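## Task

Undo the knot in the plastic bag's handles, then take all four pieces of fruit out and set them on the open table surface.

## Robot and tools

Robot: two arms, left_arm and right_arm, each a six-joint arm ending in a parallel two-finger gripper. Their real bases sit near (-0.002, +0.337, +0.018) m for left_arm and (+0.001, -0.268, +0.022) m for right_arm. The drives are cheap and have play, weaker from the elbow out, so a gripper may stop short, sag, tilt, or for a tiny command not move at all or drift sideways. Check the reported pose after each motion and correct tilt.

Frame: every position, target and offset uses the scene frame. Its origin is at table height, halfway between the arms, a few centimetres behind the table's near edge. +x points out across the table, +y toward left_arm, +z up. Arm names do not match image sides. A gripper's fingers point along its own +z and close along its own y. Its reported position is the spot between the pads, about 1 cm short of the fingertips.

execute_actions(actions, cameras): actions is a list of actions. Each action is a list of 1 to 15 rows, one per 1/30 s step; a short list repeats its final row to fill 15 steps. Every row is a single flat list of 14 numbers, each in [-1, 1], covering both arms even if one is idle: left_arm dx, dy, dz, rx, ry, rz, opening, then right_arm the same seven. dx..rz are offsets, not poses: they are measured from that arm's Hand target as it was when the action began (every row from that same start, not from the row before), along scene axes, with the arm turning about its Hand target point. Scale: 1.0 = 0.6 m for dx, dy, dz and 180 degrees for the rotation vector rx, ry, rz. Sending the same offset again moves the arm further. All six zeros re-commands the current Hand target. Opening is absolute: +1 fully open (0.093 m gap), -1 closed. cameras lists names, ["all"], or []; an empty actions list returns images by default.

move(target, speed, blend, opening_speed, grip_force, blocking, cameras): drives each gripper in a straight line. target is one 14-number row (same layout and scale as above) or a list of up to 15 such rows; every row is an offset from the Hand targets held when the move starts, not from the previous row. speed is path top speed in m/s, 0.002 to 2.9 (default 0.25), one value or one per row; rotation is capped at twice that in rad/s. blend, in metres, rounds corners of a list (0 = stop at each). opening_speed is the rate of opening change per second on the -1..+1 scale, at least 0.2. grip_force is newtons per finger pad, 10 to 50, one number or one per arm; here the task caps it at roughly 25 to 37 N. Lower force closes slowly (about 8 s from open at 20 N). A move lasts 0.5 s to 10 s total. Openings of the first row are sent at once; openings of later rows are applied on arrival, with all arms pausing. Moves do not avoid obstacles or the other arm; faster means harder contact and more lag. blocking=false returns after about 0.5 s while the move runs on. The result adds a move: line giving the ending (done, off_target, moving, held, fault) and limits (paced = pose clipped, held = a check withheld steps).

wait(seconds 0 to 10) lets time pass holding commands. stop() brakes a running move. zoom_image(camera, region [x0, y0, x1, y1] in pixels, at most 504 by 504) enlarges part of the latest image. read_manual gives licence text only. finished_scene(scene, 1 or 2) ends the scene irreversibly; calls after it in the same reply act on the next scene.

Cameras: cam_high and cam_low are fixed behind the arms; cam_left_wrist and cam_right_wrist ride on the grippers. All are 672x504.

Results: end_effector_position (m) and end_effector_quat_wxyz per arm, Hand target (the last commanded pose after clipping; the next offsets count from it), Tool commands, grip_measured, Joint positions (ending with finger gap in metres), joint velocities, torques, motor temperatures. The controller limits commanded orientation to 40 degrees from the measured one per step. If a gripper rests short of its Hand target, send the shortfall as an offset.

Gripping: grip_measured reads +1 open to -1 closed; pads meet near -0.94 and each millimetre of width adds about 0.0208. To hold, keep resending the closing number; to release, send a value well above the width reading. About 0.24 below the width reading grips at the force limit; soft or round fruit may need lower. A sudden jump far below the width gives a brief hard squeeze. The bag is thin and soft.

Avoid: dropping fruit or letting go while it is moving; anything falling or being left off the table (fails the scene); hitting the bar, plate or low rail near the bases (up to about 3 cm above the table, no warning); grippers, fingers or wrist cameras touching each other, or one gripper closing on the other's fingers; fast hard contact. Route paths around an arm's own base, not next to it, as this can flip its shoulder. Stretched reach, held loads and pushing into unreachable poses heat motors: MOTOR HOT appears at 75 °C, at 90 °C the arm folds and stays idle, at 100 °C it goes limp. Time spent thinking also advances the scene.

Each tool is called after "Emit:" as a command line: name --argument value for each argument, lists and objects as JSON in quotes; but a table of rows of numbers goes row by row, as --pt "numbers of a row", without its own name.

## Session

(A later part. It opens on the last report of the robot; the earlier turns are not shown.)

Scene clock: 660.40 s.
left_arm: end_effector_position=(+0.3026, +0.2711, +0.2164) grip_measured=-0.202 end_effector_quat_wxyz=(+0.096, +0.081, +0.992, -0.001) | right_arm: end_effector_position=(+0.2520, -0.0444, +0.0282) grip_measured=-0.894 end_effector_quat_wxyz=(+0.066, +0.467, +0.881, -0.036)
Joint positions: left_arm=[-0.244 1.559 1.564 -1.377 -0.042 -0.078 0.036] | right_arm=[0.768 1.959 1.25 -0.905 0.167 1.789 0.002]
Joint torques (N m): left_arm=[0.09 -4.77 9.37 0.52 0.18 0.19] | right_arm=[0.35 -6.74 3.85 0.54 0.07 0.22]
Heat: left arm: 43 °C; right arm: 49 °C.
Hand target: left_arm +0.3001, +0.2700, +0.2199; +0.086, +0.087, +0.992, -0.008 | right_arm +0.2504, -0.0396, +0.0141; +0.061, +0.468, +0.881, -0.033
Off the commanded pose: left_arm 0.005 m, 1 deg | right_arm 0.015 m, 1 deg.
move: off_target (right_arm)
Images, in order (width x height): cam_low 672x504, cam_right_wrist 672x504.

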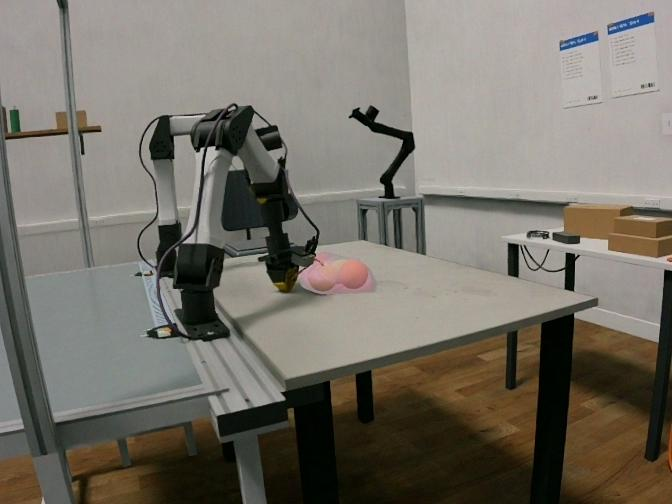

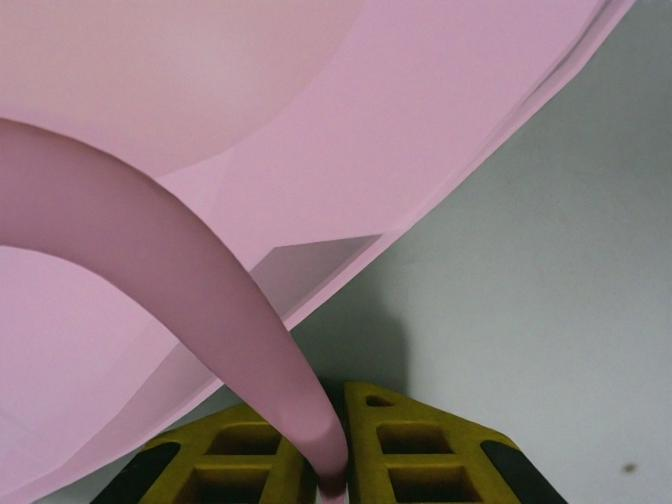

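Emit:
move --pt "0 0 0 0 0 0 -0.2 0 -0.084 0.193 0 0 0 -1" --pt "0 0 0 0 0 0 -0.2 0.0327 -0.3007 0.193 0 0 0 -1" --pt "0 0 0 0 0 0 -0.2 0.0743 -0.3757 0.043 0 0 0 -1" --speed '[0.15,0.15,0.12]' --blend '[0.03,0.03,0]' --cameras '["cam_high","cam_low","cam_right_wrist"]'

Emit:
zoom_image --camera "cam_low" --region '[260, 220, 400, 320]'

Emit:
zoom_image --camera "cam_high" --region '[300, 130, 450, 290]'

Scene clock: 670.40 s.
left_arm: end_effector_position=(+0.3026, +0.2711, +0.2164) grip_measured=-0.202 end_effector_quat_wxyz=(+0.096, +0.081, +0.992, -0.001) | right_arm: end_effector_position=(+0.2955, -0.2657, +0.0460) grip_measured=-0.894 end_effector_quat_wxyz=(+0.067, +0.471, +0.879, -0.036)
Joint positions: left_arm=[-0.244 1.559 1.564 -1.377 -0.042 -0.078 0.036] | right_arm=[0.054 1.673 0.982 -0.802 0.156 1.074 0.002]
Joint torques (N m): left_arm=[0.06 -4.68 9.42 0.52 0.16 0.15] | right_arm=[-0.91 -5.75 4.96 0.52 0.07 0.03]
Heat: left arm: 43 °C; right arm: 49 °C.
Hand target: left_arm +0.3001, +0.2700, +0.2199; +0.086, +0.087, +0.992, -0.008 | right_arm +0.2952, -0.2649, +0.0400; +0.061, +0.468, +0.881, -0.032
Off the commanded pose: left_arm 0.005 m, 1 deg | right_arm 0.006 m, 1 deg.
move: done
Images, in order (width x height): cam_high 672x504, cam_low 672x504, cam_right_wrist 672x504.

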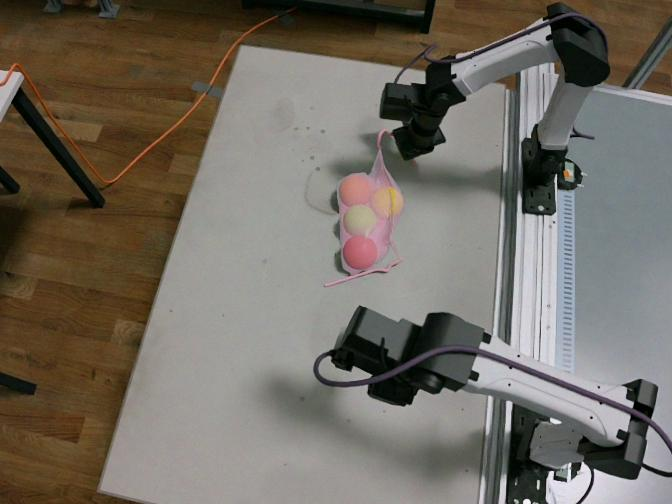

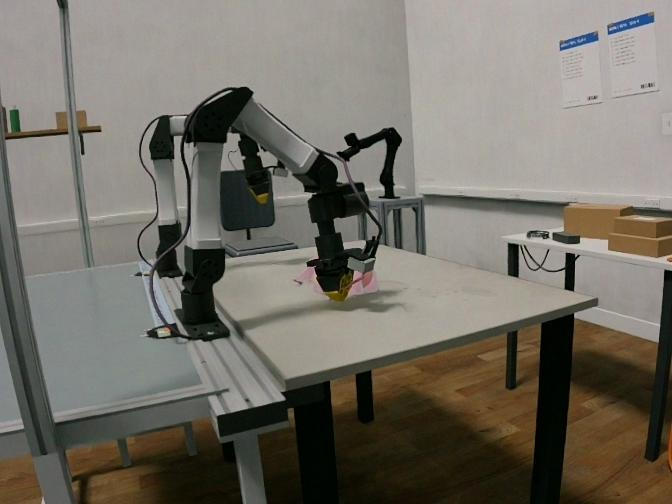

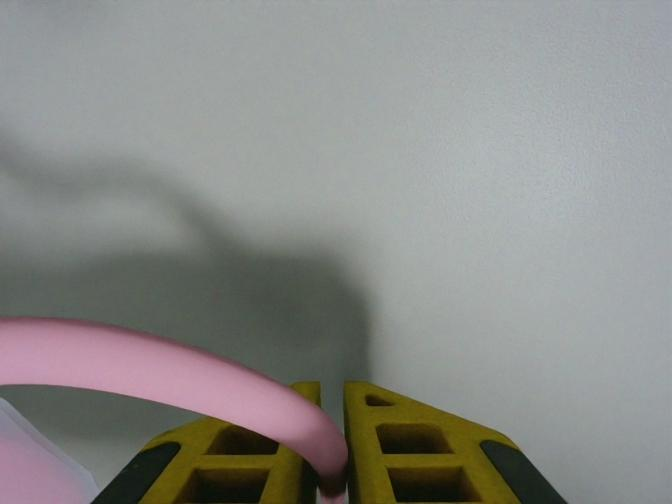

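Scaled by 3.600 from the camera's 672x504 image, which has a finer 960x720 frame.

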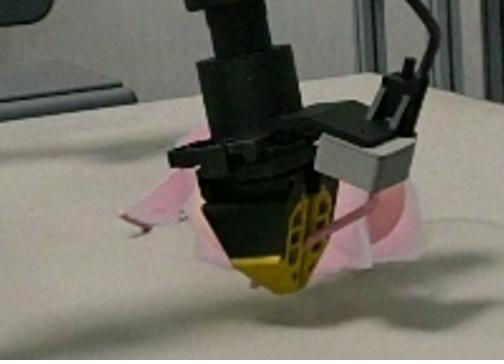

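Scaled by 3.150 from the camera's 672x504 image, which has a finer 960x720 frame.

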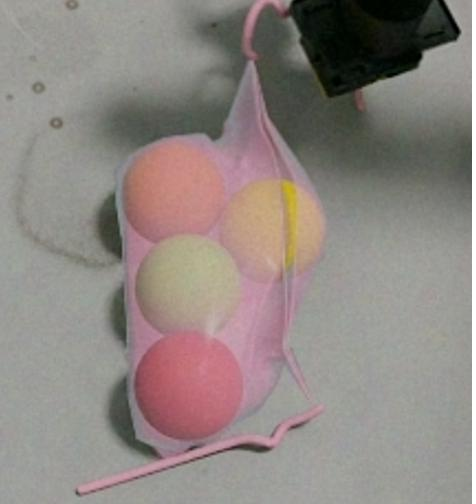

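Emit:
move --pt "0 0 0 0 0 0 -0.2 0 0 -0.04 0 0 0 -1" --pt "0 0 0 0 0 0 -0.2 0 0 -0.04 0 0 0 -0.5" --pt "0 0 0 0 0 0 -0.2 0 0 0.2 0 0 0 -0.5" --pt "0 0 0 0 0 0 -0.2 0.025 0.3667 0.2 0 0 -0.0667 -1" --speed '[0.08,0.1,0.2,0.3]' --blend '[0,0,0.03,0]' --cameras '["cam_high","cam_low","cam_right_wrist"]'

Emit:
zoom_image --camera "cam_high" --region '[300, 130, 450, 290]'

Emit:
zoom_image --camera "cam_low" --region '[260, 220, 400, 320]'

Scene clock: 697.80 s.
left_arm: end_effector_position=(+0.3026, +0.2711, +0.2164) grip_measured=-0.202 end_effector_quat_wxyz=(+0.096, +0.081, +0.992, -0.001) | right_arm: end_effector_position=(+0.3076, -0.0472, +0.1615) grip_measured=-0.983 end_effector_quat_wxyz=(+0.060, +0.553, +0.830, -0.035)
Joint positions: left_arm=[-0.244 1.559 1.564 -1.377 -0.042 -0.078 0.036] | right_arm=[0.658 2.027 1.896 -1.481 0.156 1.881 0]
Joint torques (N m): left_arm=[-0.02 -4.72 9.35 0.5 0.17 0.18] | right_arm=[-0.46 -8.09 8.27 -0.04 0.17 0.21]
Motor temperatures (°C): left_arm=[22 29 44 39 22 24 22] | right_arm=[24 48 39 24 24 26 25]
Heat: left arm: 44 °C; right arm: 48 °C.
Hand target: left_arm +0.3001, +0.2700, +0.2199; +0.086, +0.087, +0.992, -0.008 | right_arm +0.3101, -0.0449, +0.1599; +0.058, +0.558, +0.827, -0.039
Off the commanded pose: left_arm 0.005 m, 1 deg | right_arm 0.004 m, 1 deg.
move: done; target 2's new opening was sent with right_arm's hand 0.012 m and 1 deg from that target
Images, in order (width x height): cam_high 672x504, cam_low 672x504, cam_right_wrist 672x504.

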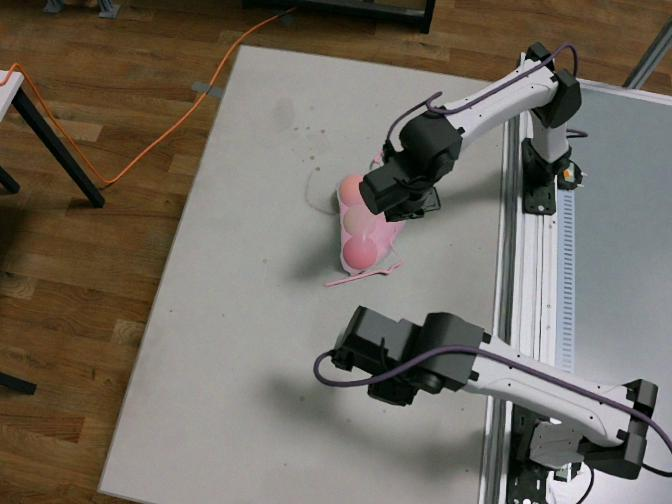

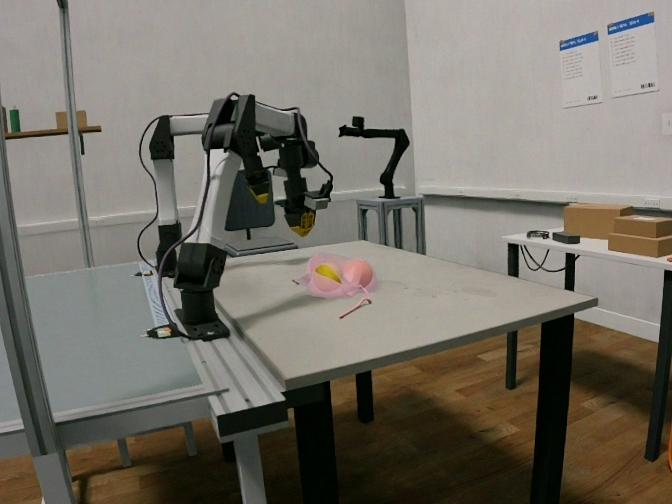

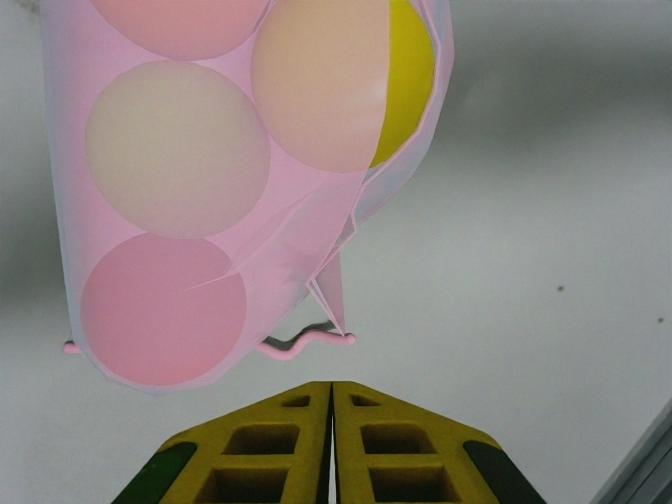

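Scaled by 3.150 from the camera's 672x504 image, which has a finer 960x720 frame.

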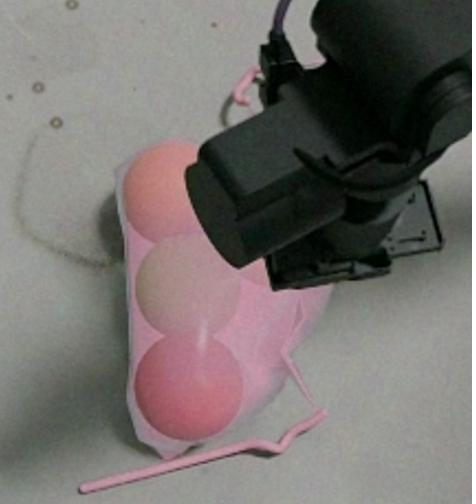

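Scaled by 3.600 from the camera's 672x504 image, which has a finer 960x720 frame.

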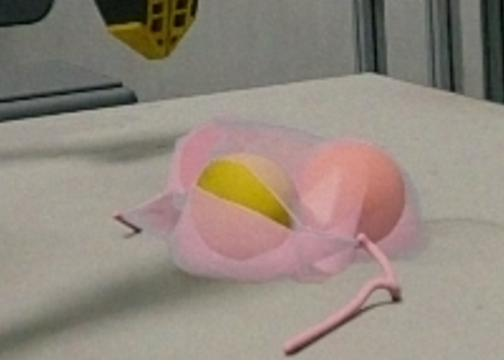

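Emit:
zoom_image --camera "cam_right_wrist" --region '[240, 60, 480, 360]'

Scaled by 1.680 from the camera's 672x504 image, which has a finer 960x720 frame.

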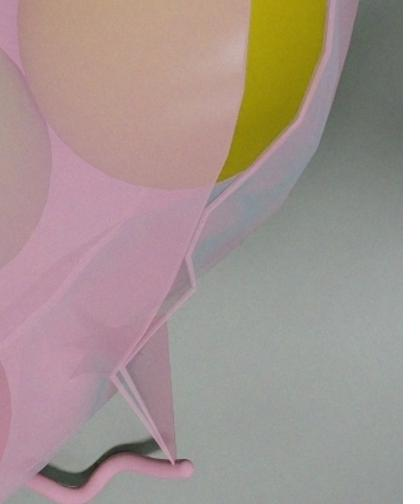

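Emit:
move --target '[0,0,0,0,0,0,-0.2,0.0473,-0.0435,-0.115,0,0,0,-0.5]' --speed 0.15 --cameras '["cam_low","cam_right_wrist"]'

Emit:
zoom_image --camera "cam_low" --region '[260, 220, 400, 320]'

Scene clock: 744.73 s.
left_arm: end_effector_position=(+0.3026, +0.2711, +0.2164) grip_measured=-0.202 end_effector_quat_wxyz=(+0.096, +0.081, +0.992, -0.001) | right_arm: end_effector_position=(+0.3374, -0.0711, +0.0989) grip_measured=-0.502 end_effector_quat_wxyz=(+0.059, +0.562, +0.824, -0.034)
Joint positions: left_arm=[-0.244 1.559 1.564 -1.377 -0.042 -0.078 0.036] | right_arm=[0.558 2.063 1.703 -1.238 0.156 1.8 0.021]
Joint torques (N m): left_arm=[0.06 -4.71 9.4 0.52 0.17 0.17] | right_arm=[-0.49 -9.11 5.37 0.26 0.19 0.06]
Heat: left arm: 45 °C; right arm: 51 °C.
Hand target: left_arm +0.3001, +0.2700, +0.2199; +0.086, +0.087, +0.992, -0.008 | right_arm +0.3386, -0.0710, +0.0909; +0.058, +0.558, +0.827, -0.039
Off the commanded pose: left_arm 0.005 m, 1 deg | right_arm 0.008 m, 1 deg.
move: done
Images, in order (width x height): cam_low 672x504, cam_right_wrist 672x504.

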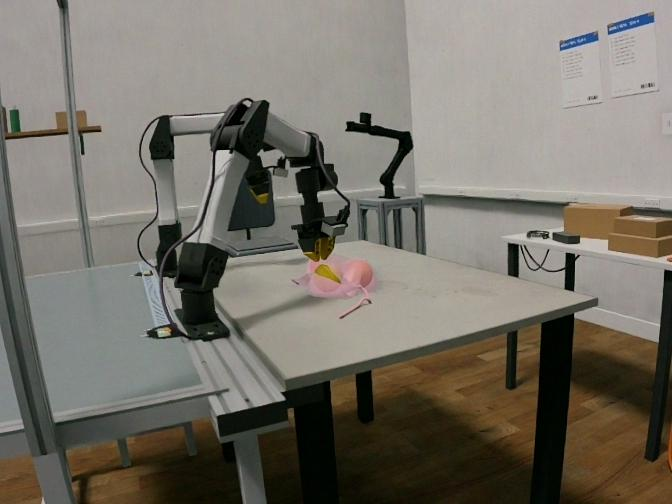

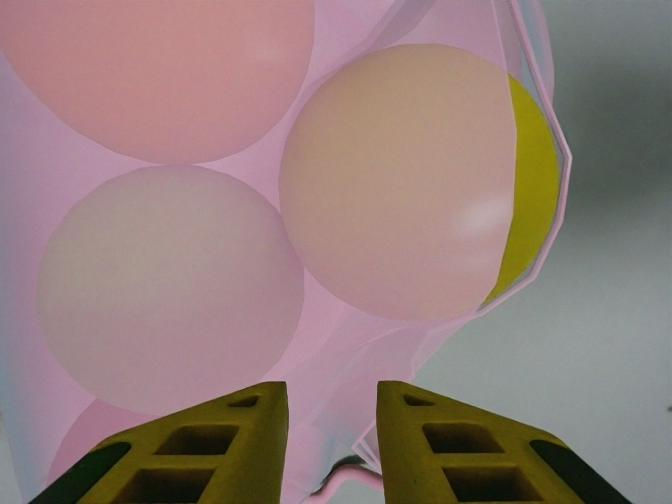

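Scaled by 3.600 from the camera's 672x504 image, which has a finer 960x720 frame.

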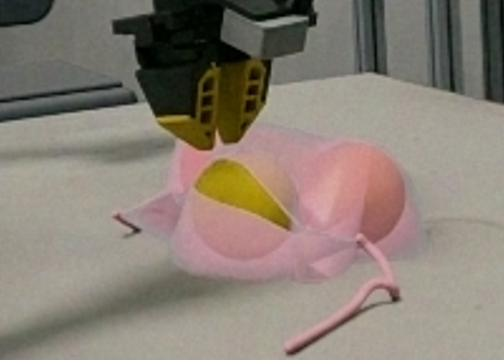

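Emit:
move --pt "0 0 0 0 0 0 -0.2 0.0043 0.0267 -0.03 0 0 0 -0.5" --pt "0 0 0 0 0 0 -0.2 0.0043 0.0267 -0.103 0 0 0 -0.5" --speed 0.08 --cameras '["cam_low","cam_right_wrist"]'

Emit:
zoom_image --camera "cam_low" --region '[260, 220, 400, 320]'

Scene clock: 767.10 s.
left_arm: end_effector_position=(+0.3026, +0.2711, +0.2164) grip_measured=-0.202 end_effector_quat_wxyz=(+0.096, +0.081, +0.992, -0.001) | right_arm: end_effector_position=(+0.3414, -0.0580, +0.0392) grip_measured=-0.502 end_effector_quat_wxyz=(+0.059, +0.557, +0.827, -0.037)
Joint positions: left_arm=[-0.244 1.559 1.564 -1.377 -0.042 -0.078 0.036] | right_arm=[0.577 2.16 1.61 -1.055 0.158 1.809 0.021]
Joint torques (N m): left_arm=[0.02 -4.72 9.46 0.53 0.17 0.16] | right_arm=[0.12 -9.09 5.08 0.33 0.12 0.19]
Heat: left arm: 45 °C; right arm: 50 °C.
Hand target: left_arm +0.3001, +0.2700, +0.2199; +0.086, +0.087, +0.992, -0.008 | right_arm +0.3411, -0.0550, +0.0291; +0.058, +0.558, +0.827, -0.039
Off the commanded pose: left_arm 0.005 m, 1 deg | right_arm 0.011 m, 0 deg.
move: off_target (right_arm)
Images, in order (width x height): cam_low 672x504, cam_right_wrist 672x504.

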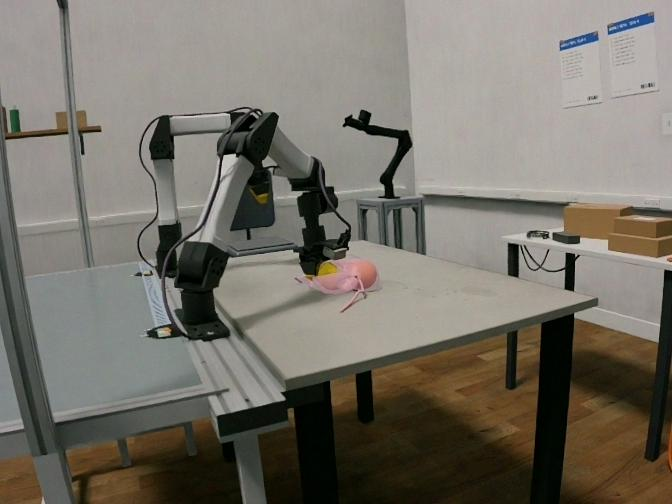

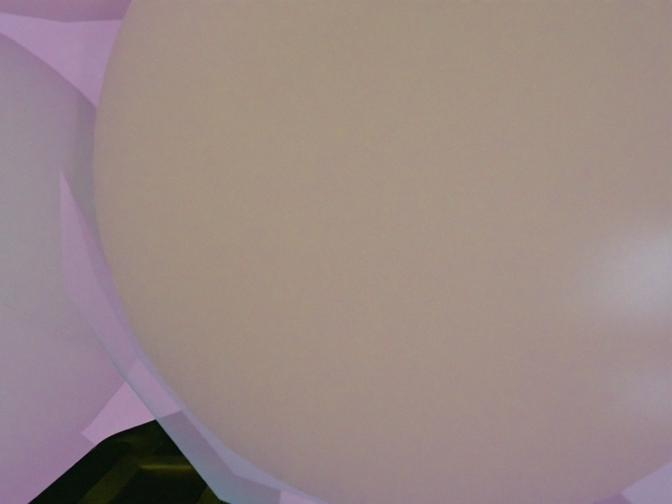

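Scaled by 3.600 from the camera's 672x504 image, which has a finer 960x720 frame.

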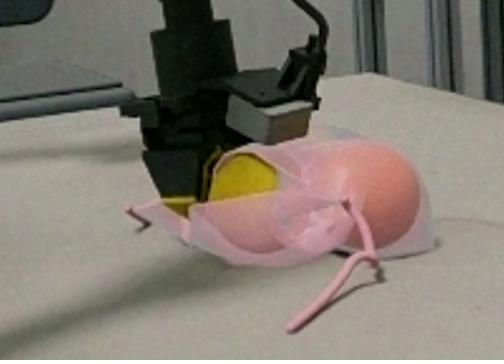

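Emit:
move --target '[0,0,0,0,0,0,-0.2,0,0,0,0,0,0,-1]' --speed 0.08 --opening_speed 0.5 --cameras '["cam_low","cam_right_wrist"]'

Emit:
zoom_image --camera "cam_low" --region '[260, 220, 400, 320]'

Scene clock: 770.80 s.
left_arm: end_effector_position=(+0.3026, +0.2711, +0.2164) grip_measured=-0.202 end_effector_quat_wxyz=(+0.096, +0.081, +0.992, -0.001) | right_arm: end_effector_position=(+0.3432, -0.0568, +0.0392) grip_measured=-0.983 end_effector_quat_wxyz=(+0.061, +0.558, +0.827, -0.033)
Joint positions: left_arm=[-0.244 1.559 1.564 -1.377 -0.042 -0.078 0.036] | right_arm=[0.577 2.16 1.61 -1.047 0.158 1.809 0]
Joint torques (N m): left_arm=[0.01 -4.77 9.47 0.51 0.16 0.18] | right_arm=[0.21 -9.31 5.12 0.29 0.14 0.22]
Heat: left arm: 45 °C; right arm: 50 °C.
Hand target: left_arm +0.3001, +0.2700, +0.2199; +0.086, +0.087, +0.992, -0.008 | right_arm +0.3411, -0.0550, +0.0291; +0.058, +0.558, +0.827, -0.039
Off the commanded pose: left_arm 0.005 m, 1 deg | right_arm 0.010 m, 1 deg.
move: done
Images, in order (width x height): cam_low 672x504, cam_right_wrist 672x504.

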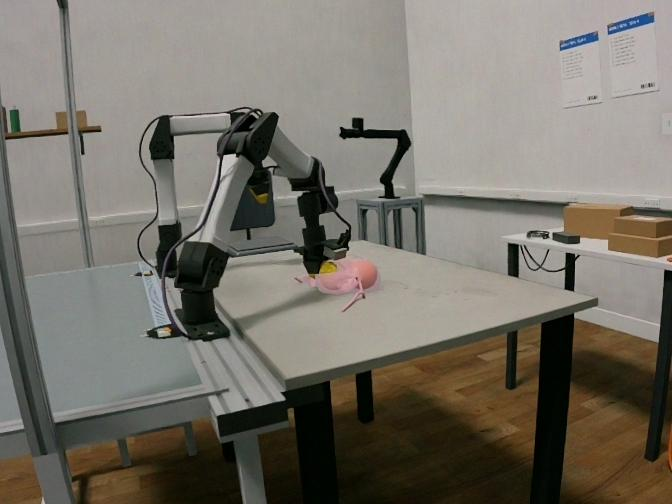

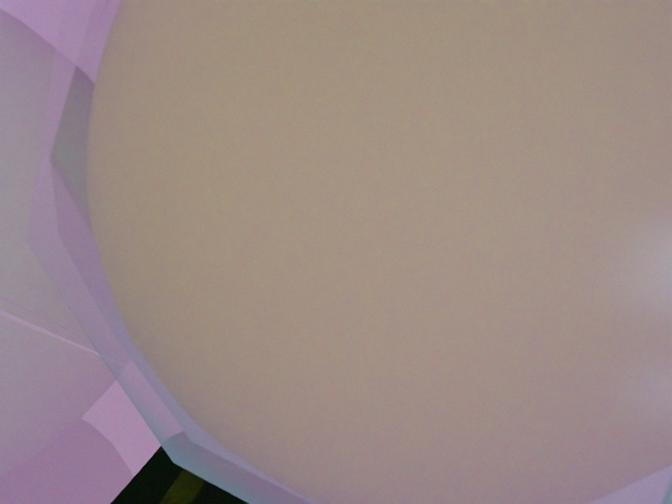

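Scaled by 3.600 from the camera's 672x504 image, which has a finer 960x720 frame.

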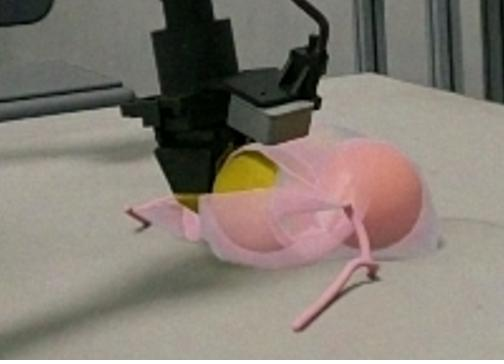

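Emit:
move --target '[0,0,0,0,0,0,-0.2,0.03,0.0,0.13,0,0,0,-1]' --speed 0.1 --cameras '["cam_high","cam_low","cam_right_wrist"]'

Emit:
zoom_image --camera "cam_low" --region '[260, 220, 400, 320]'

Scene clock: 774.90 s.
left_arm: end_effector_position=(+0.3026, +0.2711, +0.2164) grip_measured=-0.202 end_effector_quat_wxyz=(+0.096, +0.081, +0.992, -0.001) | right_arm: end_effector_position=(+0.3563, -0.0549, +0.1100) grip_measured=-0.983 end_effector_quat_wxyz=(+0.061, +0.560, +0.825, -0.033)
Joint positions: left_arm=[-0.244 1.559 1.564 -1.377 -0.042 -0.078 0.036] | right_arm=[0.566 2.16 1.896 -1.33 0.158 1.804 0]
Joint torques (N m): left_arm=[0.03 -4.7 9.4 0.52 0.18 0.18] | right_arm=[-0.79 -9.22 8.24 -0.04 0.16 0.05]
Heat: left arm: 45 °C; right arm: 50 °C.
Hand target: left_arm +0.3001, +0.2700, +0.2199; +0.086, +0.087, +0.992, -0.008 | right_arm +0.3590, -0.0549, +0.1070; +0.058, +0.558, +0.827, -0.039
Off the commanded pose: left_arm 0.005 m, 1 deg | right_arm 0.004 m, 1 deg.
move: done
Images, in order (width x height): cam_high 672x504, cam_low 672x504, cam_right_wrist 672x504.

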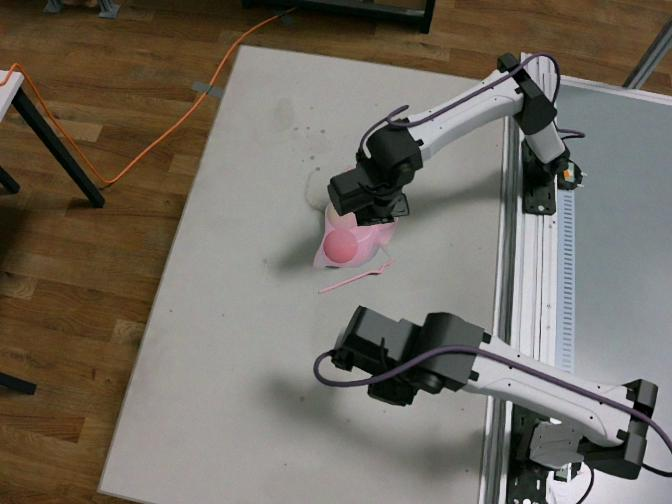

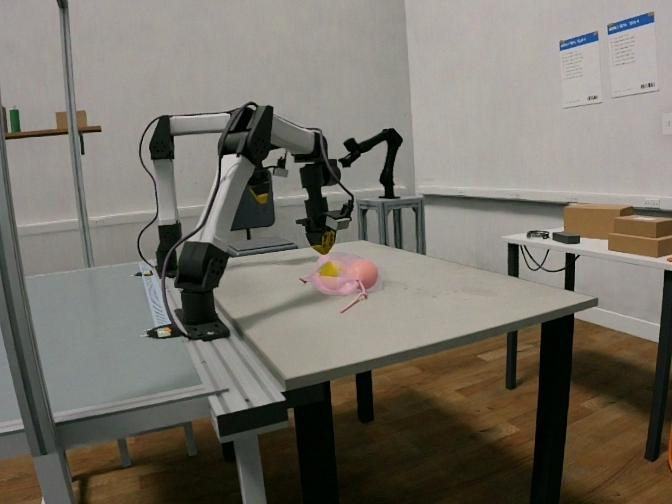

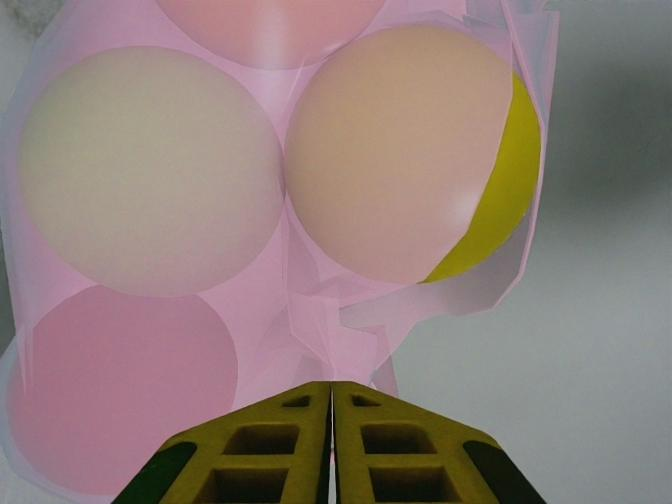

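Scaled by 3.600 from the camera's 672x504 image, which has a finer 960x720 frame.

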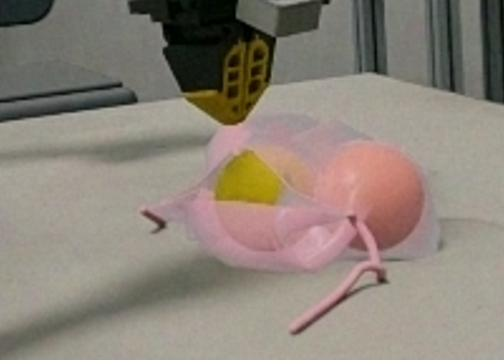

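Emit:
move --target '[0,0,0,0,0,0,-0.2,0.1,0.02,0.03,0,0,0,-1]' --speed 0.1 --cameras '["cam_high","cam_low","cam_right_wrist"]'

Emit:
zoom_image --camera "cam_low" --region '[260, 220, 400, 320]'

Emit:
zoom_image --camera "cam_high" --region '[290, 150, 420, 300]'

Scene clock: 788.20 s.
left_arm: end_effector_position=(+0.3026, +0.2711, +0.2164) grip_measured=-0.202 end_effector_quat_wxyz=(+0.096, +0.081, +0.992, -0.001) | right_arm: end_effector_position=(+0.4174, -0.0426, +0.1299) grip_measured=-0.983 end_effector_quat_wxyz=(+0.069, +0.560, +0.825, -0.013)
Joint positions: left_arm=[-0.244 1.559 1.564 -1.377 -0.042 -0.078 0.036] | right_arm=[0.514 2.439 2.452 -1.555 0.158 1.747 0]
Joint torques (N m): left_arm=[-0.01 -4.78 9.4 0.53 0.19 0.15] | right_arm=[-0.54 -10.89 8.17 0.08 0.24 0.01]
Heat: left arm: 45 °C; right arm: 50 °C.
Hand target: left_arm +0.3001, +0.2700, +0.2199; +0.086, +0.087, +0.992, -0.008 | right_arm +0.4191, -0.0430, +0.1251; +0.058, +0.558, +0.827, -0.039
Off the commanded pose: left_arm 0.005 m, 1 deg | right_arm 0.005 m, 3 deg.
joint sent to its limit (right arm) — joint 4 (wrist pitch), lower limit. The joint targets still meet the commanded pose.
move: off_target (right_arm)
Images, in order (width x height): cam_high 672x504, cam_low 672x504, cam_right_wrist 672x504.

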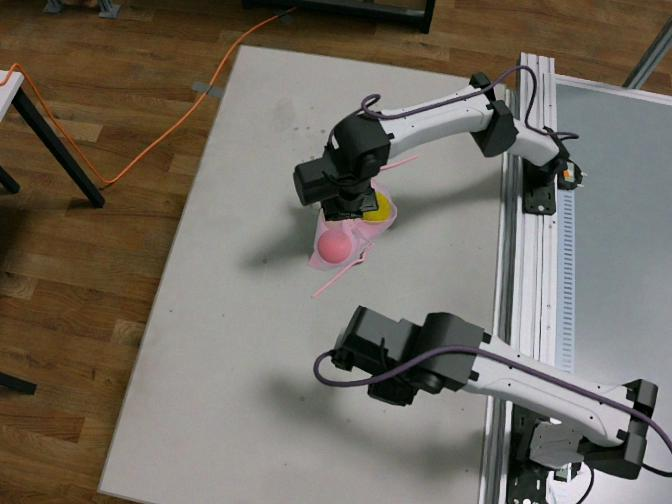

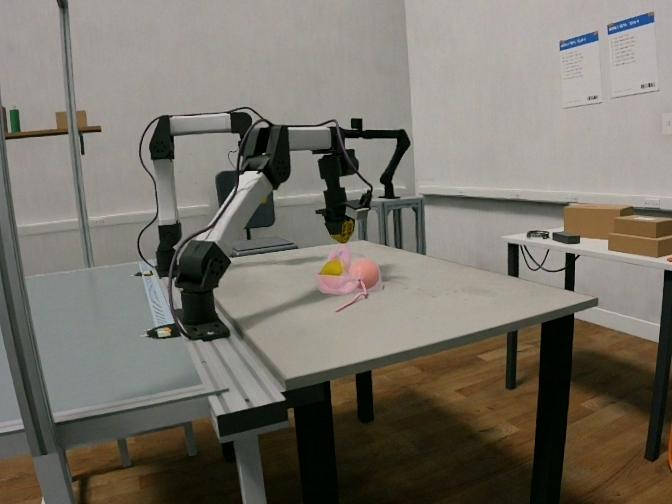

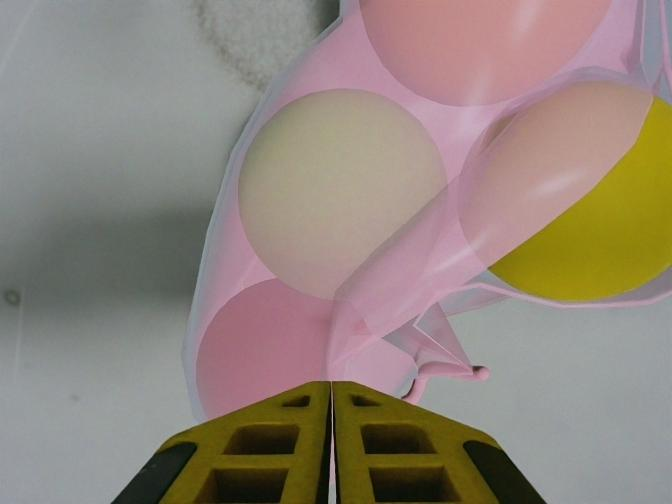

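Scaled by 3.600 from the camera's 672x504 image, which has a finer 960x720 frame.

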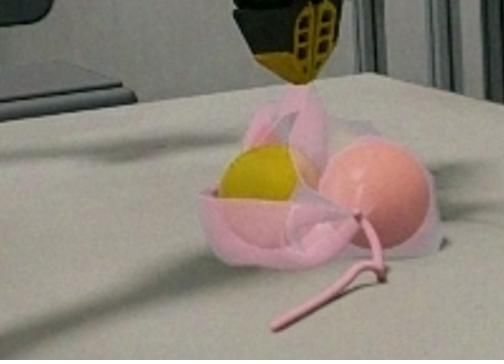

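Scaled by 3.360 from the camera's 672x504 image, which has a finer 960x720 frame.

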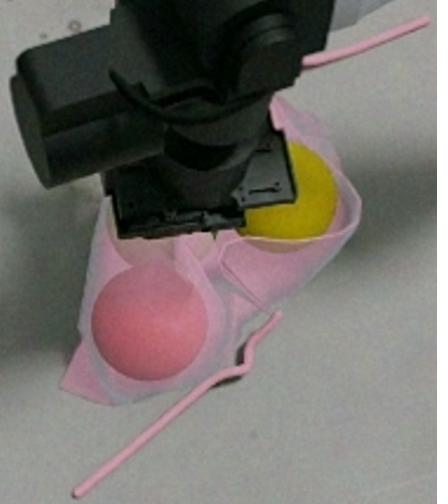

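Emit:
move --target '[0,0,0,0,0,0,-0.2,0.068,0.0217,-0.035,0.0452,-0.1016,0,-1]' --speed 0.1 --cameras '["cam_high","cam_low","cam_right_wrist"]'

Emit:
zoom_image --camera "cam_low" --region '[260, 220, 400, 320]'

Emit:
zoom_image --camera "cam_high" --region '[290, 150, 420, 300]'

Scene clock: 807.50 s.
left_arm: end_effector_position=(+0.3026, +0.2711, +0.2164) grip_measured=-0.202 end_effector_quat_wxyz=(+0.096, +0.081, +0.992, -0.001) | right_arm: end_effector_position=(+0.4560, -0.0301, +0.0913) grip_measured=-0.983 end_effector_quat_wxyz=(+0.141, +0.562, +0.810, +0.088)
Joint positions: left_arm=[-0.244 1.559 1.564 -1.377 -0.042 -0.078 0.036] | right_arm=[0.509 2.294 2.001 -1 0.207 1.732 0]
Joint torques (N m): left_arm=[0.03 -4.72 9.48 0.51 0.17 0.18] | right_arm=[-0.94 -15.56 4.94 0.9 0.17 0]
Motor temperatures (°C): left_arm=[22 28 46 34 22 24 22] | right_arm=[24 52 42 24 24 26 25]
Heat: left arm: 46 °C; right arm: 52 °C.
Hand target: left_arm +0.3001, +0.2700, +0.2199; +0.086, +0.087, +0.992, -0.008 | right_arm +0.4599, -0.0300, +0.1040; +0.149, +0.559, +0.808, +0.109
Off the commanded pose: left_arm 0.005 m, 1 deg | right_arm 0.013 m, 3 deg.
move: off_target (right_arm)
Images, in order (width x height): cam_high 672x504, cam_low 672x504, cam_right_wrist 672x504.

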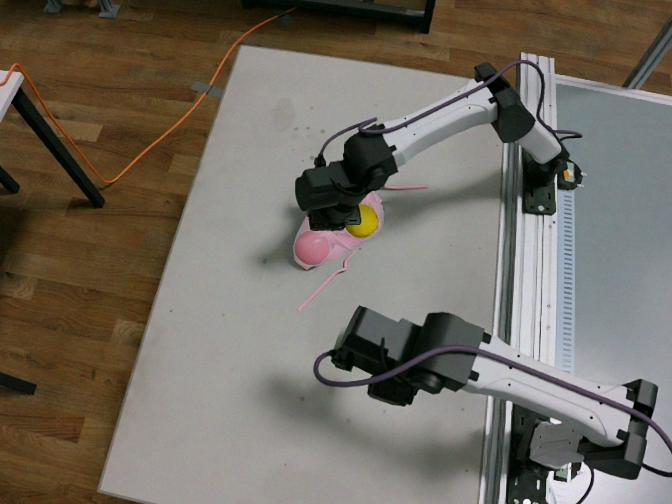

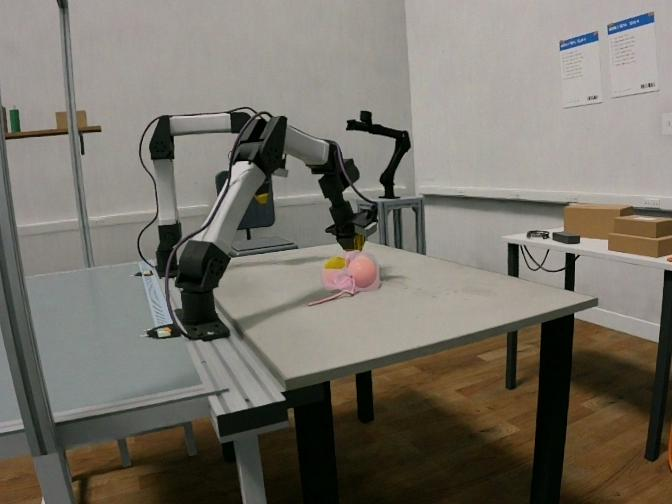

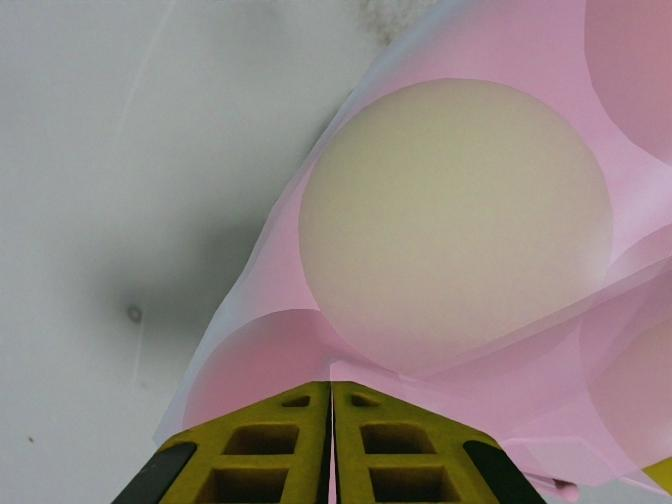

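Scaled by 3.600 from the camera's 672x504 image, which has a finer 960x720 frame.

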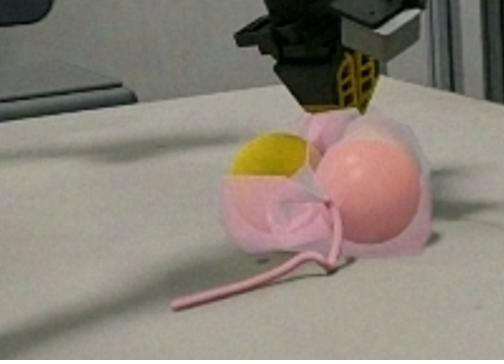

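Scaled by 3.360 from the camera's 672x504 image, which has a finer 960x720 frame.

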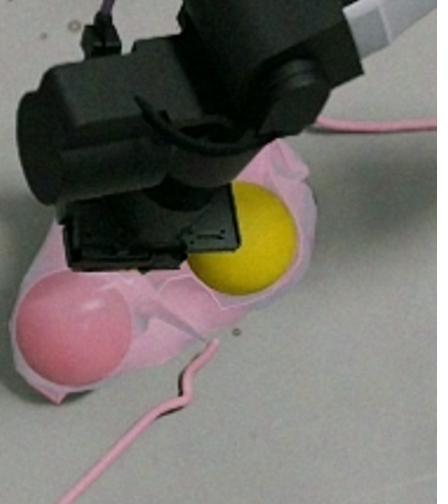

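Emit:
move --pt "0 0 0 0 0 0 -0.2 0 0 -0.01 0 0 0 -1" --pt "0 0 0 0 0 0 -0.2 0 0 -0.01 0 0 0 -0.4" --pt "0 0 0 0 0 0 -0.2 -0.03 0 0.15 0 0 0 -0.4" --speed '[0.1,0.1,0.12]' --cameras '["cam_high","cam_low","cam_right_wrist"]'

Emit:
zoom_image --camera "cam_low" --region '[260, 220, 400, 320]'

Emit:
zoom_image --camera "cam_high" --region '[280, 150, 410, 300]'

Scene clock: 816.30 s.
left_arm: end_effector_position=(+0.3026, +0.2711, +0.2164) grip_measured=-0.202 end_effector_quat_wxyz=(+0.096, +0.081, +0.992, -0.001) | right_arm: end_effector_position=(+0.4462, -0.0336, +0.1725) grip_measured=-0.402 end_effector_quat_wxyz=(+0.144, +0.559, +0.811, +0.092)
Joint positions: left_arm=[-0.244 1.559 1.564 -1.377 -0.042 -0.078 0.036] | right_arm=[0.518 2.275 2.291 -1.303 0.212 1.735 0.026]
Joint torques (N m): left_arm=[0.01 -4.78 9.32 0.52 0.17 0.15] | right_arm=[0.59 -14.84 8.73 0.48 0.2 0.19]
Motor temperatures (°C): left_arm=[22 28 46 34 22 24 22] | right_arm=[24 56 41 25 24 26 25]
Heat: left arm: 46 °C; right arm: 56 °C.
Hand target: left_arm +0.3001, +0.2700, +0.2199; +0.086, +0.087, +0.992, -0.008 | right_arm +0.4419, -0.0300, +0.1941; +0.149, +0.559, +0.808, +0.109
Off the commanded pose: left_arm 0.005 m, 1 deg | right_arm 0.022 m, 2 deg.
move: off_target (right_arm)
Images, in order (width x height): cam_high 672x504, cam_low 672x504, cam_right_wrist 672x504.

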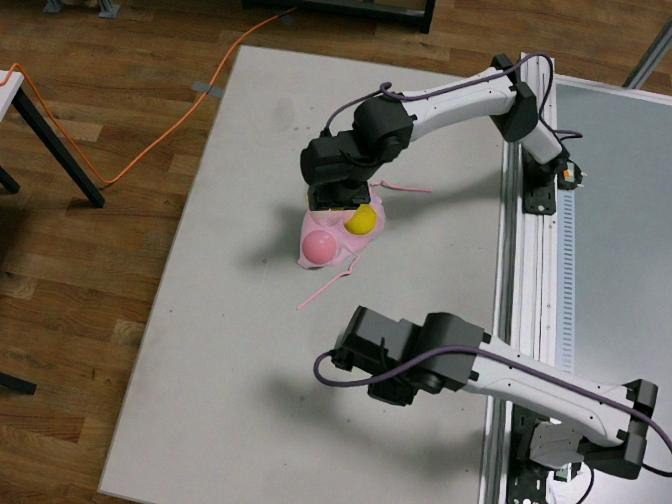

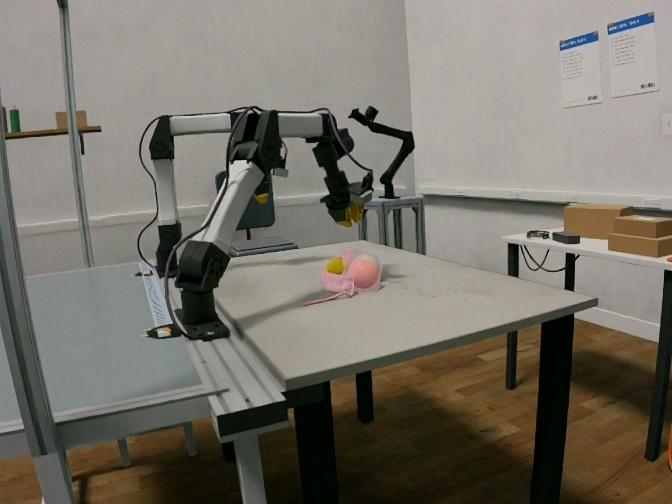

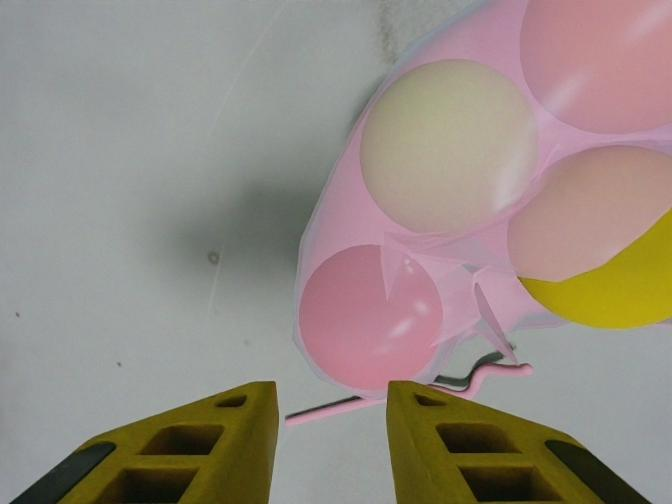

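Scaled by 3.600 from the camera's 672x504 image, which has a finer 960x720 frame.

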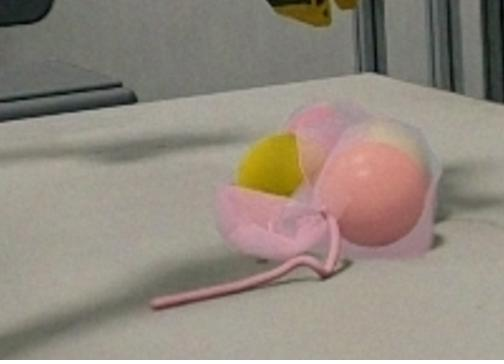

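Scaled by 3.360 from the camera's 672x504 image, which has a finer 960x720 frame.

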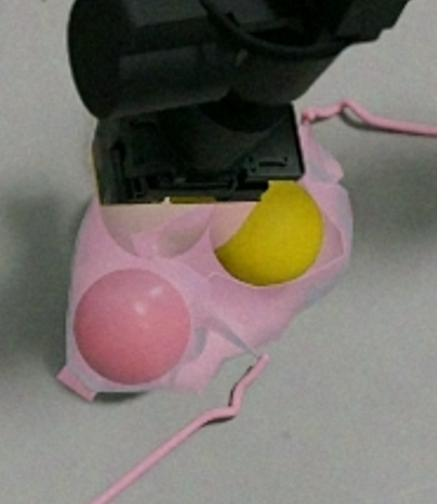

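Emit:
move --pt "0 0 0 0 0 0 -0.2 -0.07 -0.05 0 -0.1273 0.0199 0.5632 1" --pt "0 0 0 0 0 0 -0.2 -0.1065 -0.0767 -0.0735 0.1476 0.0548 -0.8379 1" --speed '[0.4,0.4]' --blend '[0.03,0]' --cameras '["cam_high","cam_low","cam_right_wrist"]'

Emit:
zoom_image --camera "cam_right_wrist" --region '[170, 130, 520, 450]'

Scene clock: 857.60 s.
left_arm: end_effector_position=(+0.3026, +0.2711, +0.2164) grip_measured=-0.202 end_effector_quat_wxyz=(+0.096, +0.081, +0.992, -0.001) | right_arm: end_effector_position=(+0.3831, -0.0743, +0.1619) grip_measured=+1.000 end_effector_quat_wxyz=(-0.028, +0.930, -0.366, -0.004)
Joint positions: left_arm=[-0.244 1.559 1.564 -1.377 -0.042 -0.078 0.036] | right_arm=[0.425 2.19 2.163 -1.509 -0.02 -1.924 0.093]
Joint torques (N m): left_arm=[0.09 -4.78 9.43 0.52 0.17 0.18] | right_arm=[0.12 -9.55 4.98 0.08 0.01 0.06]
Motor temperatures (°C): left_arm=[22 28 46 32 21 24 22] | right_arm=[24 70 43 24 24 26 24]
Heat: left arm: 46 °C; right arm: 70 °C.
Hand target: left_arm +0.3001, +0.2700, +0.2199; +0.086, +0.087, +0.992, -0.008 | right_arm +0.3781, -0.0761, +0.1499; -0.007, +0.933, -0.359, -0.016
Off the commanded pose: left_arm 0.005 m, 1 deg | right_arm 0.013 m, 3 deg.
move: off_target (right_arm)
Images, in order (width x height): cam_high 672x504, cam_low 672x504, cam_right_wrist 672x504.

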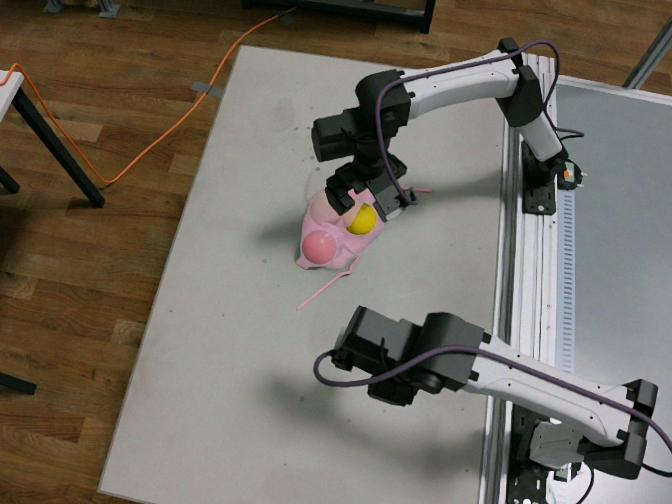

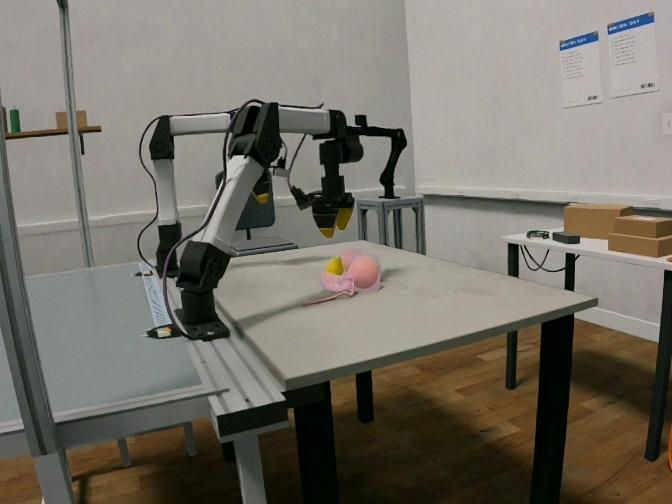

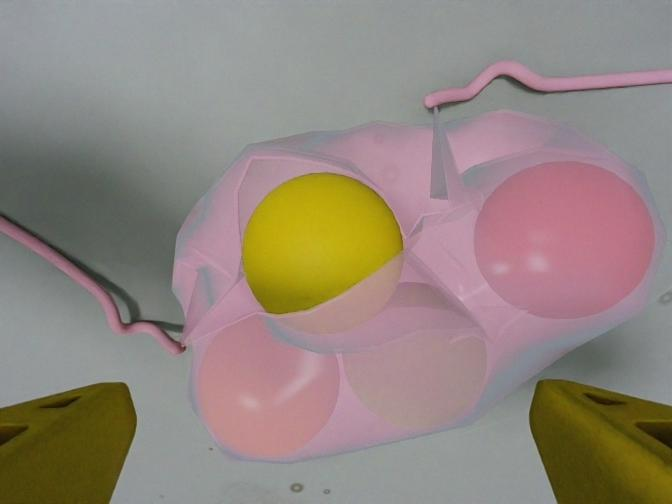

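Scaled by 1.440 from the camera's 672x504 image, which has a finer 960x720 frame.

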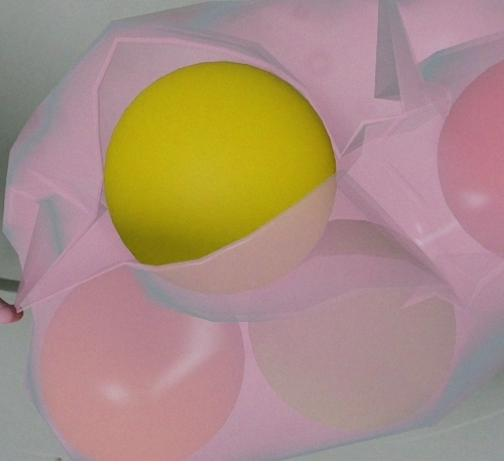

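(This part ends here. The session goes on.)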